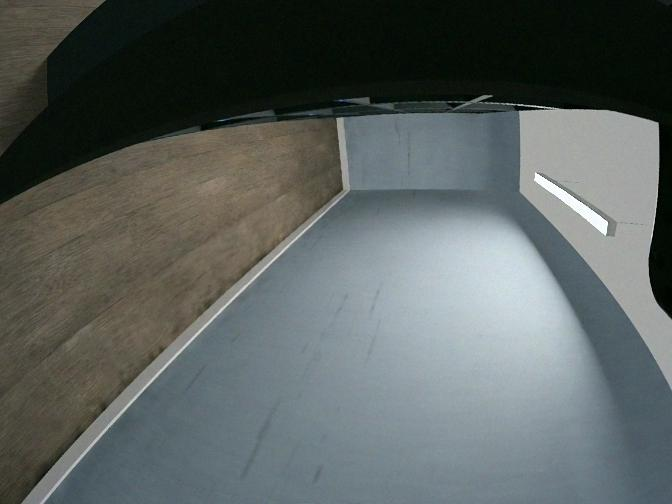

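Call:
{"api": "move", "payload": {"base": {"translate_m":0.5}, "pace": "max", "cameras": []}}

Call:
{"api": "move", "payload": {"base": {"rotate_rad":-1.52}, "joints": {"head_pan_rad":-2.0,"head_tilt_rad":-0.4}, "pace": "max", "cameras": ["nav_camera","head_camera"]}}

Scene clock: 259.27 s.
move: done
base_odometry: x=+3.127 y=-1.022 heading=+0.620
turned_by_wheels: +0.000
turned_by_imu: +0.000
base_tilt: forward=-0.3 right=-1.1
lidar_m: 0.41 0.41 0.55 1.32 1.58 0.86 2.00 0.61 0.43 0.40 0.41 0.43
head_depth_mm: 482 495 506 520 534 549 567 / 557 571 589 606 626 645 670 / 655 677 702 728 755 786 819 / 799 832 866 911 958 1002 1051 / 1022 1079 1142 1210 1290 1377 1383 / 1409 1538 1667 1820 1999 1790 1463 / 2339 2651 3069 3385 2558 1836 1443
base_status: done
joint_positions: lift_m=+0.280 arm_m=+0.001 wrist_yaw_rad=+2.998 wrist_pitch_rad=-0.414 wrist_roll_rad=+0.000 gripper_m=+0.050 head_pan_rad=+1.200 head_tilt_rad=-0.350
joint_status: not commanded
measured_speeds: all 0
motor_effort: left_wheel=+2.2(13.5) right_wheel=+5.7(13.9) lift_m=+27.4(28.7) arm_m=-8.4(10.2) wrist_yaw_rad=+1.5(2.9) wrist_pitch_rad=+2.2(2.3) wrist_roll_rad=+0.0(0.3) gripper_m=+0.8(1.0) head_pan_rad=-3.1(3.6) head_tilt_rad=-3.0(4.0)
hand_pose: x=+0.0110 y=+0.0770 z=+0.2935 quat_wxyz=(+0.195, +0.700, +0.096, +0.680) (m; base frame)
wrist_depth_mm: - 137 - - - 541 441 / - 147 - - - - 446 / 866 162 858 912 892 632 451 / 744 186 667 703 708 660 462 / 604 581 198 584 582 566 455 / 513 511 128 309 125 495 458 / 439 99 261 269 421 434 431
pictures: none
No camera images: "cameras" was empty.

Scene clock: 261.97 s.
move: done
base_odometry: x=+3.127 y=-1.022 heading=-0.900
turned_by_wheels: -1.520
turned_by_imu: -1.490
base_tilt: forward=-0.3 right=-1.4
lidar_m: 0.40 0.42 0.42 0.41 0.42 0.59 1.69 0.86 0.89 1.47 0.56 0.42
head_depth_mm: 765 787 809 847 915 1075 1338 / 883 911 937 975 1015 1055 1102 / 3157 1081 1123 1169 1220 1291 1326 / 3105 3273 3509 3602 2406 1765 1407 / 2967 3134 3333 3376 2382 1762 1398 / 2810 3055 3194 3342 2366 1743 1392 / 2750 2923 3041 3163 2369 1740 1390
base_status: done
joint_positions: lift_m=+0.280 arm_m=+0.001 wrist_yaw_rad=+2.998 wrist_pitch_rad=-0.414 wrist_roll_rad=+0.000 gripper_m=+0.050 head_pan_rad=-2.008 head_tilt_rad=-0.401
joint_status: all done
measured_speeds: translate_m=+0.000 rotate_rad=+0.000 lift_m=+0.000 arm_m=+0.000 wrist_yaw_rad=+0.000 wrist_pitch_rad=+0.000 wrist_roll_rad=+0.000 head_pan_rad=+0.024 head_tilt_rad=+0.000
motor_effort: left_wheel=+5.5(15.4) right_wheel=-10.5(14.4) lift_m=+28.4(28.9) arm_m=-12.5(12.9) wrist_yaw_rad=+1.9(2.9) wrist_pitch_rad=+2.1(2.3) wrist_roll_rad=+0.1(0.5) gripper_m=+0.2(0.8) head_pan_rad=+3.5(5.0) head_tilt_rad=-1.2(6.7)
hand_pose: x=+0.0110 y=+0.0770 z=+0.2935 quat_wxyz=(+0.195, +0.700, +0.096, +0.680) (m; base frame)
wrist_depth_mm: 387 137 406 414 427 432 438 / 424 148 435 456 463 473 480 / 459 161 471 495 504 521 - / 511 186 506 535 542 - - / 536 529 198 547 154 567 - / 507 512 127 310 125 495 483 / 436 99 260 269 421 432 435
pictures: head_camera (sideways), nav_camera (sideways)
camera_calibration:
head_camera: T_world_to_cam=[[0.102767, 0.329104, -0.938685, 1.23645], [0.888927, -0.453861, -0.0618044, 0.0746796], [-0.446373, -0.82807, -0.339192, 0.399791], [0, 0, 0, 1]] pos_world=[-0.0149955, -0.0419711, 1.30086]
nav_camera: T_world_to_cam=[[-0.139649, -0.339029, 0.930353, -1.16693], [-0.912344, 0.409244, 0.0121862, 0.0398229], [-0.384873, -0.8471, -0.366462, 0.43255], [0, 0, 0, 1]] pos_world=[0.0398484, -0.0455065, 1.24368]

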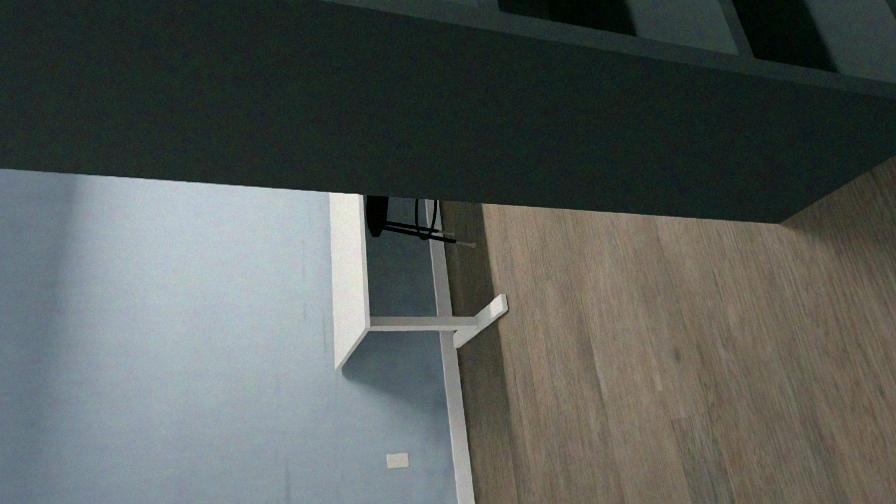

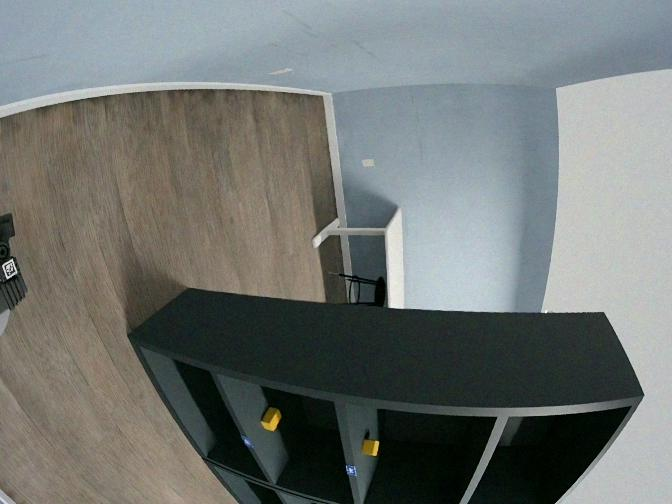

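Call:
{"api": "move", "payload": {"base": {"translate_m":-1.3}, "joints": {"head_pan_rad":-1.9,"head_tilt_rad":-0.45}, "pace": "max", "cameras": ["nav_camera","head_camera"]}}

Call:
{"api": "move", "payload": {"joints": {"head_pan_rad":-1.2,"head_tilt_rad":-0.45}, "pace": "max", "cameras": ["nav_camera","head_camera"]}}

Scene clock: 273.93 s.
move: done
base_odometry: x=+2.319 y=-0.004 heading=-0.900
turned_by_wheels: +0.000
turned_by_imu: -0.001
base_tilt: forward=-0.3 right=-1.2
lidar_m: 1.57 0.59 0.44 0.42 0.44 0.61 1.77 1.28 0.62 0.82 0.89 0.86
head_depth_mm: 661 1082 1185 838 1357 1020 1293 / 530 1042 1134 828 1310 1017 1254 / 513 557 607 669 728 940 1180 / 508 553 595 648 709 783 870 / 628 806 872 775 950 953 871 / 645 903 975 786 1132 987 838 / 665 870 938 778 1096 985 791
base_status: done
joint_positions: lift_m=+0.280 arm_m=+0.001 wrist_yaw_rad=+2.998 wrist_pitch_rad=-0.414 wrist_roll_rad=+0.000 gripper_m=+0.050 head_pan_rad=-1.900 head_tilt_rad=-0.450
joint_status: all done
measured_speeds: all 0
motor_effort: left_wheel=-0.3(10.2) right_wheel=-10.7(18.3) lift_m=+25.6(29.2) arm_m=-7.8(10.9) wrist_yaw_rad=+0.8(2.9) wrist_pitch_rad=+2.2(2.3) wrist_roll_rad=-0.1(0.3) gripper_m=+0.2(1.2) head_pan_rad=-3.1(5.3) head_tilt_rad=-4.9(5.6)
hand_pose: x=+0.0110 y=+0.0770 z=+0.2935 quat_wxyz=(+0.195, +0.700, +0.096, +0.680) (m; base frame)
wrist_depth_mm: 406 137 421 429 443 449 457 / 439 148 456 471 480 491 506 / 477 162 491 514 525 539 538 / 529 186 191 - - - - / 549 550 197 569 543 579 584 / 511 508 127 310 126 499 489 / 436 100 261 269 427 434 430
pictures: head_camera (sideways), nav_camera (sideways)
camera_calibration:
head_camera: T_world_to_cam=[[0.0812551, 0.381129, -0.920944, 1.21341], [0.93369, -0.352414, -0.0634654, 0.0765987], [-0.348742, -0.854719, -0.384492, 0.458111], [0, 0, 0, 1]] pos_world=[-0.0103525, -0.0439144, 1.29848]
nav_camera: T_world_to_cam=[[-0.116765, -0.394578, 0.911413, -1.14231], [-0.951369, 0.307843, 0.0113903, 0.0411673], [-0.285066, -0.86576, -0.411335, 0.490293], [0, 0, 0, 1]] pos_world=[0.0455496, -0.0389259, 1.24232]

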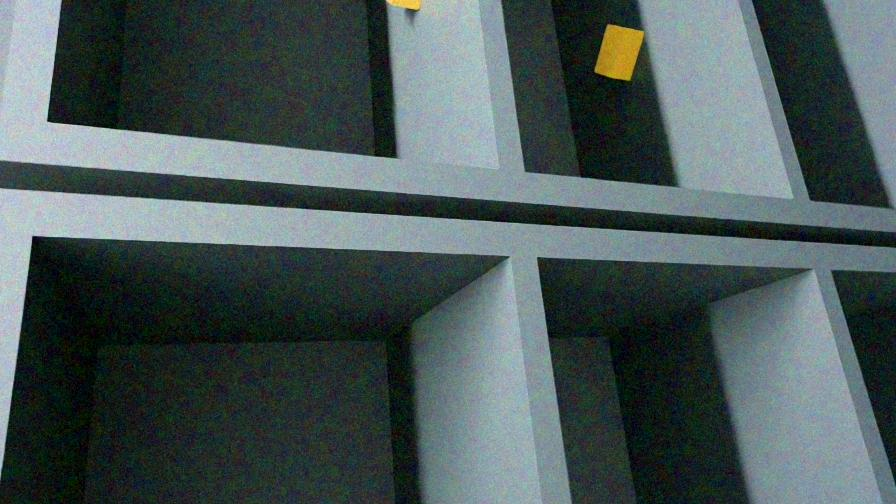

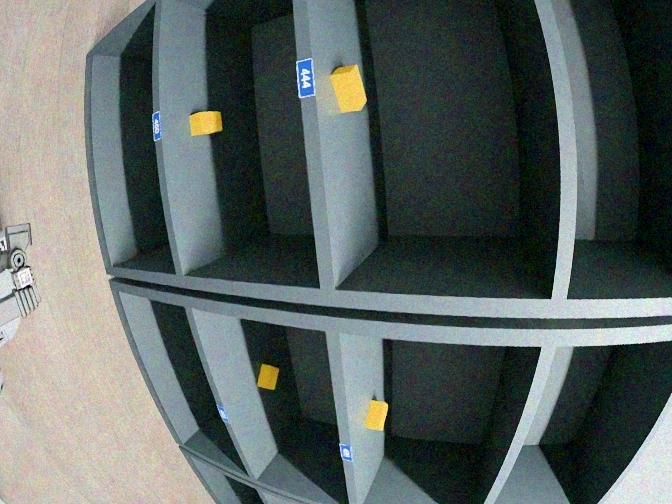

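Scene clock: 274.77 s.
move: done
base_odometry: x=+2.319 y=-0.004 heading=-0.900
turned_by_wheels: +0.000
turned_by_imu: +0.000
base_tilt: forward=-0.3 right=-1.3
lidar_m: 1.57 0.60 0.44 0.42 0.44 0.61 1.77 1.28 0.62 0.82 0.89 0.86
head_depth_mm: 573 878 933 836 645 1016 813 / 585 911 975 826 1122 1007 810 / 599 950 1015 726 1173 978 851 / 613 985 1058 800 1223 995 879 / 630 1037 1108 795 1265 987 1201 / 650 974 1040 842 1162 988 1232 / 670 833 875 858 983 992 1133
base_status: not commanded
joint_positions: lift_m=+0.280 arm_m=+0.001 wrist_yaw_rad=+2.998 wrist_pitch_rad=-0.414 wrist_roll_rad=+0.000 gripper_m=+0.050 head_pan_rad=-1.185 head_tilt_rad=-0.450
joint_status: all done
measured_speeds: all 0
motor_effort: left_wheel=+0.2(0.6) right_wheel=-11.5(11.5) lift_m=+26.9(26.9) arm_m=-7.8(8.5) wrist_yaw_rad=+1.5(2.9) wrist_pitch_rad=+2.1(2.2) wrist_roll_rad=+0.2(0.3) gripper_m=+0.4(0.8) head_pan_rad=+0.4(5.4) head_tilt_rad=-4.1(6.4)
hand_pose: x=+0.0110 y=+0.0770 z=+0.2935 quat_wxyz=(+0.195, +0.700, +0.096, +0.680) (m; base frame)
wrist_depth_mm: 405 137 421 433 442 455 464 / 440 147 453 470 480 489 502 / 478 161 491 515 522 537 542 / 528 187 192 - - - - / 554 554 196 561 545 583 572 / 512 511 127 313 126 500 492 / 437 99 260 270 420 433 433
pictures: head_camera (sideways), nav_camera (sideways)
camera_calibration:
head_camera: T_world_to_cam=[[-0.188556, 0.341032, -0.920947, 1.21508], [0.936043, 0.346113, -0.063479, 0.0765369], [0.297103, -0.874016, -0.384482, 0.454105], [0, 0, 0, 1]] pos_world=[0.0225532, -0.0439779, 1.29848]
nav_camera: T_world_to_cam=[[0.17057, -0.374464, 0.911418, -1.14406], [-0.920143, -0.391416, 0.0113866, 0.0410119], [0.35248, -0.840577, -0.411324, 0.486408], [0, 0, 0, 1]] pos_world=[0.0614296, -0.00349086, 1.24232]

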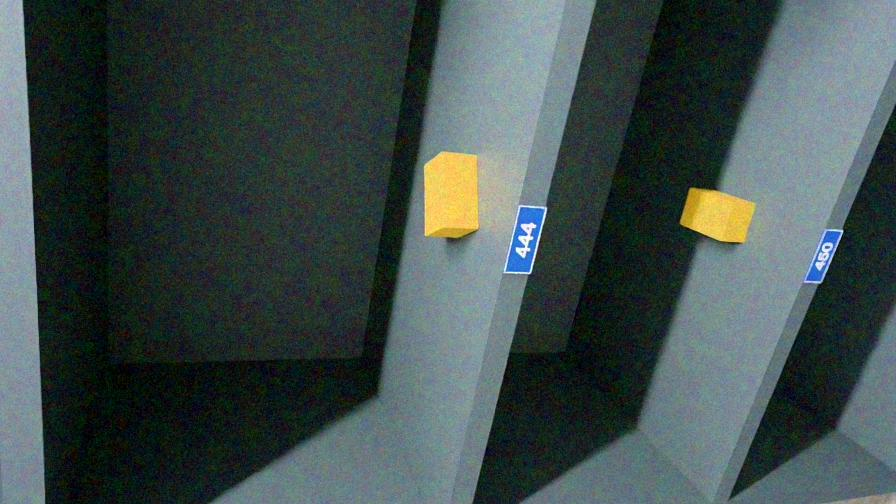

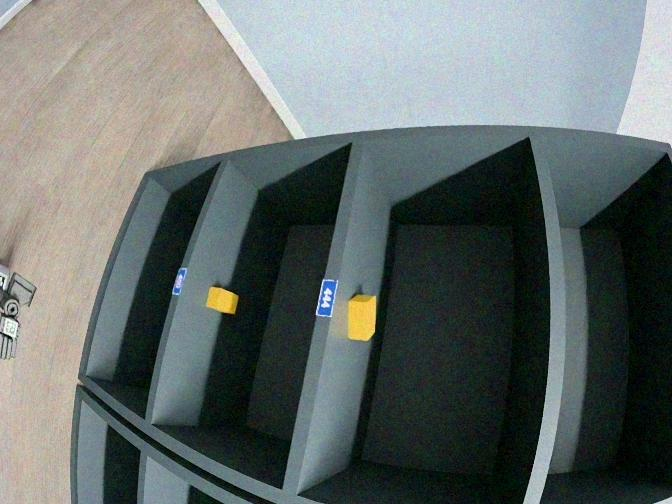

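Call:
{"api": "zoom_image", "payload": {"camera": "head_camera", "region": [790, 220, 850, 290]}}

Call:
{"api": "move", "payload": {"base": {"translate_m":0.2}, "joints": {"lift_m":0.62}, "pace": "max", "cameras": []}}

Call:
{"api": "move", "payload": {"joints": {"wrist_yaw_rad":0,"wrist_pitch_rad":-0.4,"gripper_m":0.179}, "pace": "max", "cameras": []}}

Call:
{"api": "move", "payload": {"joints": {"wrist_pitch_rad":-0.2,"lift_m":0.53,"arm_m":0.16}, "cameras": ["wrist_camera"]}}

Scaled by 7.200 from the camera's 896x504 image, which has a finer 1280x720 frame.

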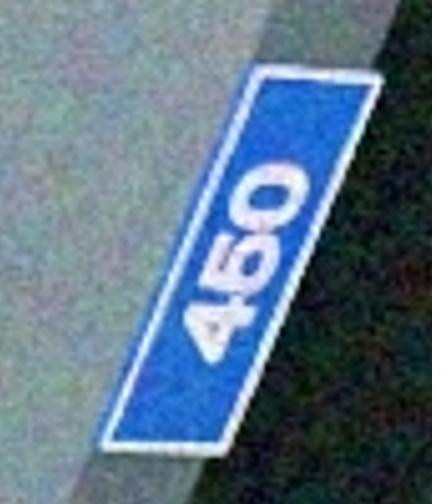

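Scene clock: 291.43 s.
move: done
base_odometry: x=+2.444 y=-0.161 heading=-0.900
turned_by_wheels: +0.000
turned_by_imu: +0.000
base_tilt: forward=-0.2 right=-1.3
lidar_m: 1.49 0.59 0.44 0.42 0.44 0.61 1.76 1.45 0.71 1.04 0.73 1.54
head_depth_mm: 579 878 936 835 643 1016 814 / 590 910 974 824 1126 1009 810 / 604 945 1014 811 1169 999 854 / 619 969 1049 803 1211 996 876 / 636 819 879 794 1030 990 1171 / 607 676 719 733 819 891 1011 / 576 627 2018 2168 2069 1656 1331
base_status: done
joint_positions: lift_m=+0.620 arm_m=+0.001 wrist_yaw_rad=+2.998 wrist_pitch_rad=-0.415 wrist_roll_rad=+0.000 gripper_m=+0.050 head_pan_rad=-1.200 head_tilt_rad=-0.450
joint_status: all done
measured_speeds: all 0
motor_effort: left_wheel=+4.5(12.4) right_wheel=-2.0(11.4) lift_m=+26.8(33.1) arm_m=-4.7(6.8) wrist_yaw_rad=+1.4(2.8) wrist_pitch_rad=+2.3(2.4) wrist_roll_rad=+0.1(0.3) gripper_m=+0.6(0.9) head_pan_rad=-3.1(3.8) head_tilt_rad=-3.4(4.4)
hand_pose: x=+0.0110 y=+0.0770 z=+0.6335 quat_wxyz=(+0.195, +0.700, +0.096, +0.680) (m; base frame)
wrist_depth_mm: 402 137 423 432 440 447 462 / 440 147 451 469 477 490 503 / 477 162 486 514 527 533 536 / 526 184 191 544 - - - / - - 197 - 148 - - / - - 127 - 124 - - / - 99 271 768 771 760 786
pictures: none
No camera images: "cameras" was empty.

Scene clock: 293.27 s.
move: done
base_odometry: x=+2.444 y=-0.161 heading=-0.900
turned_by_wheels: +0.000
turned_by_imu: +0.000
base_tilt: forward=-0.2 right=-1.2
lidar_m: 1.49 0.59 0.44 0.42 0.44 0.61 1.76 1.45 0.71 1.03 0.73 1.54
head_depth_mm: 578 876 934 830 644 1018 815 / 589 911 969 824 1119 1007 809 / 605 945 1015 812 1170 1001 855 / 619 974 1050 800 1213 997 873 / 634 818 884 794 1031 988 1164 / 608 672 717 734 820 895 1010 / 578 626 2016 2174 2076 1658 1330
base_status: not commanded
joint_positions: lift_m=+0.620 arm_m=+0.001 wrist_yaw_rad=+0.003 wrist_pitch_rad=-0.415 wrist_roll_rad=+0.000 gripper_m=+0.179 head_pan_rad=-1.200 head_tilt_rad=-0.450
joint_status: all done
measured_speeds: all 0
motor_effort: left_wheel=+4.8(5.1) right_wheel=-1.8(2.3) lift_m=+23.9(26.8) arm_m=-4.4(5.3) wrist_yaw_rad=-3.0(7.7) wrist_pitch_rad=+2.2(5.1) wrist_roll_rad=-0.2(0.3) gripper_m=+0.5(84.6) head_pan_rad=-3.0(3.7) head_tilt_rad=-3.0(3.8)
hand_pose: x=-0.0208 y=-0.3704 z=+0.6335 quat_wxyz=(+0.693, +0.147, -0.691, -0.145) (m; base frame)
wrist_depth_mm: - - - - - 691 - / - - - - - - - / - - - - - - - / - - - - - - - / - 146 - - - 876 - / 118 139 - - - - - / 767 692 - - - - 105
pictures: none
No camera images: "cameras" was empty.

Scene clock: 295.70 s.
move: done
base_odometry: x=+2.444 y=-0.161 heading=-0.900
turned_by_wheels: +0.000
turned_by_imu: +0.000
base_tilt: forward=-0.3 right=-1.0
lidar_m: 1.49 0.59 0.44 0.42 0.44 0.61 1.76 1.45 0.71 1.04 0.73 1.54
head_depth_mm: 578 877 935 834 645 1016 816 / 592 914 972 820 1122 1007 808 / 605 950 1014 811 1171 1002 829 / 621 972 1054 802 1215 993 875 / 635 817 880 792 1027 984 1173 / 608 676 716 734 823 894 1006 / 578 628 2005 2173 2085 1659 1335
base_status: not commanded
joint_positions: lift_m=+0.530 arm_m=+0.160 wrist_yaw_rad=+0.003 wrist_pitch_rad=-0.223 wrist_roll_rad=+0.000 gripper_m=+0.179 head_pan_rad=-1.200 head_tilt_rad=-0.450
joint_status: all done
measured_speeds: all 0
motor_effort: left_wheel=+5.1(5.3) right_wheel=-1.3(2.6) lift_m=+23.6(26.3) arm_m=+13.4(14.3) wrist_yaw_rad=-3.7(4.2) wrist_pitch_rad=+3.8(7.4) wrist_roll_rad=+0.1(0.3) gripper_m=+0.7(1.3) head_pan_rad=-3.2(3.5) head_tilt_rad=-3.4(3.6)
hand_pose: x=-0.0208 y=-0.5496 z=+0.5887 quat_wxyz=(+0.703, +0.080, -0.702, -0.078) (m; base frame)
wrist_depth_mm: - - - - - - 544 / - - - - - - 569 / - - - - - - - / - - - - - - - / 292 264 278 275 276 273 273 / 119 145 234 230 226 220 219 / - - - - - 227 105
pictures: wrist_camera
camera_calibration:
wrist_camera: T_world_to_cam=[[-0.998874, -0.0440119, -0.0176986, -0.0279154], [-0.00200046, 0.411844, -0.911252, 0.795222], [0.047395, -0.910191, -0.411469, -0.090806], [0, 0, 0, 1]] pos_world=[-0.0219894, -0.411387, 0.68679]

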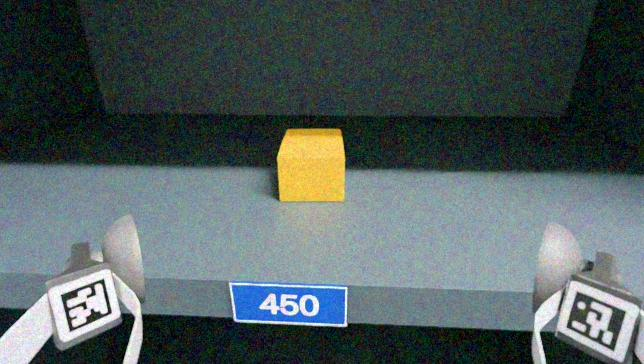

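Call:
{"api": "move", "payload": {"joints": {"lift_m":0.515}, "base": {"translate_m":0.026}, "cameras": []}}

Call:
{"api": "move", "payload": {"joints": {"arm_m":0.37}, "contact_limits": {"arm_m":35}, "cameras": ["wrist_camera"]}}

Scene clock: 307.90 s.
move: done
base_odometry: x=+2.460 y=-0.181 heading=-0.899
turned_by_wheels: +0.000
turned_by_imu: +0.000
base_tilt: forward=-0.4 right=-1.1
lidar_m: 1.46 0.59 0.44 0.42 0.44 0.61 1.75 1.45 0.72 1.04 0.72 1.52
head_depth_mm: 578 875 938 833 646 1016 814 / 591 913 977 823 1126 1010 807 / 604 946 1014 813 1174 1006 829 / 618 955 1030 803 1207 997 1167 / 637 768 827 792 967 958 1122 / 570 634 673 716 805 893 1007 / 1803 1907 2037 2200 2147 1651 1337
base_status: done
joint_positions: lift_m=+0.515 arm_m=+0.160 wrist_yaw_rad=+0.003 wrist_pitch_rad=-0.222 wrist_roll_rad=+0.000 gripper_m=+0.179 head_pan_rad=-1.200 head_tilt_rad=-0.450
joint_status: all done
measured_speeds: all 0
motor_effort: left_wheel=+8.1(11.5) right_wheel=+0.7(7.3) lift_m=+23.3(28.5) arm_m=+12.6(13.2) wrist_yaw_rad=-3.8(4.1) wrist_pitch_rad=+3.7(3.8) wrist_roll_rad=+0.2(0.3) gripper_m=+0.9(1.0) head_pan_rad=-2.9(3.2) head_tilt_rad=-1.7(3.8)
hand_pose: x=-0.0208 y=-0.5496 z=+0.5737 quat_wxyz=(+0.703, +0.080, -0.702, -0.078) (m; base frame)
wrist_depth_mm: - - - - - - 539 / - - - - - - 567 / - - - - - - - / 314 313 311 310 309 308 306 / 251 239 250 248 248 247 247 / 118 141 228 - 219 215 206 / - - - - - - 105
pictures: none
No camera images: "cameras" was empty.

Scene clock: 310.70 s.
move: done
base_odometry: x=+2.460 y=-0.181 heading=-0.899
turned_by_wheels: +0.000
turned_by_imu: +0.000
base_tilt: forward=-0.1 right=-1.2
lidar_m: 1.47 0.59 0.44 0.42 0.44 0.61 1.75 1.45 0.72 1.04 0.72 1.52
head_depth_mm: 580 878 936 830 644 1017 618 / 592 914 972 821 1121 1006 766 / 604 947 1016 812 1168 999 855 / 620 953 1031 802 1217 994 1174 / 637 771 825 791 968 959 1126 / 571 633 677 718 800 895 1015 / 1792 1906 2051 2191 2160 1649 1326
base_status: not commanded
joint_positions: lift_m=+0.515 arm_m=+0.370 wrist_yaw_rad=+0.003 wrist_pitch_rad=-0.222 wrist_roll_rad=+0.000 gripper_m=+0.179 head_pan_rad=-1.200 head_tilt_rad=-0.450
joint_status: all done
measured_speeds: all 0
motor_effort: left_wheel=+7.7(8.5) right_wheel=+1.1(2.0) lift_m=+25.2(25.6) arm_m=+11.4(14.6) wrist_yaw_rad=-2.6(4.7) wrist_pitch_rad=+3.6(3.8) wrist_roll_rad=+0.2(0.3) gripper_m=+0.6(1.2) head_pan_rad=-2.9(3.5) head_tilt_rad=-1.9(3.2)
contact_limits: arm_m 35 (drawing in: default 31, maximum 55; extending or still: default 39, maximum 69)
hand_pose: x=-0.0208 y=-0.7596 z=+0.5737 quat_wxyz=(+0.703, +0.080, -0.702, -0.078) (m; base frame)
wrist_depth_mm: 395 393 389 384 377 371 366 / - - - 400 397 394 386 / - - - - - - - / 312 311 308 309 306 306 303 / 250 236 248 157 234 246 244 / - 184 191 138 183 190 196 / 118 166 160 112 114 165 105
pictures: wrist_camera
camera_calibration:
wrist_camera: T_world_to_cam=[[-0.998879, -0.0438872, -0.0177298, -0.0373231], [-0.00189957, 0.411441, -0.911434, 0.868006], [0.0472951, -0.910379, -0.411064, -0.288468], [0, 0, 0, 1]] pos_world=[-0.0219893, -0.621387, 0.67189]

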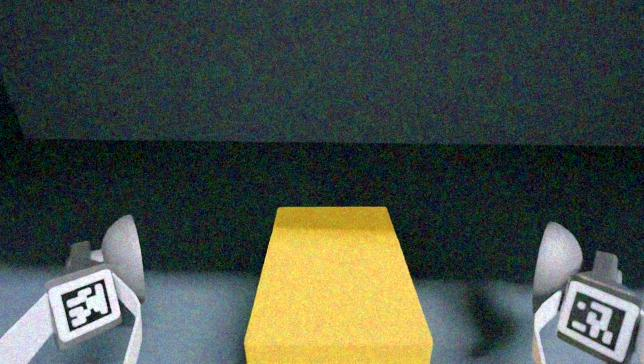

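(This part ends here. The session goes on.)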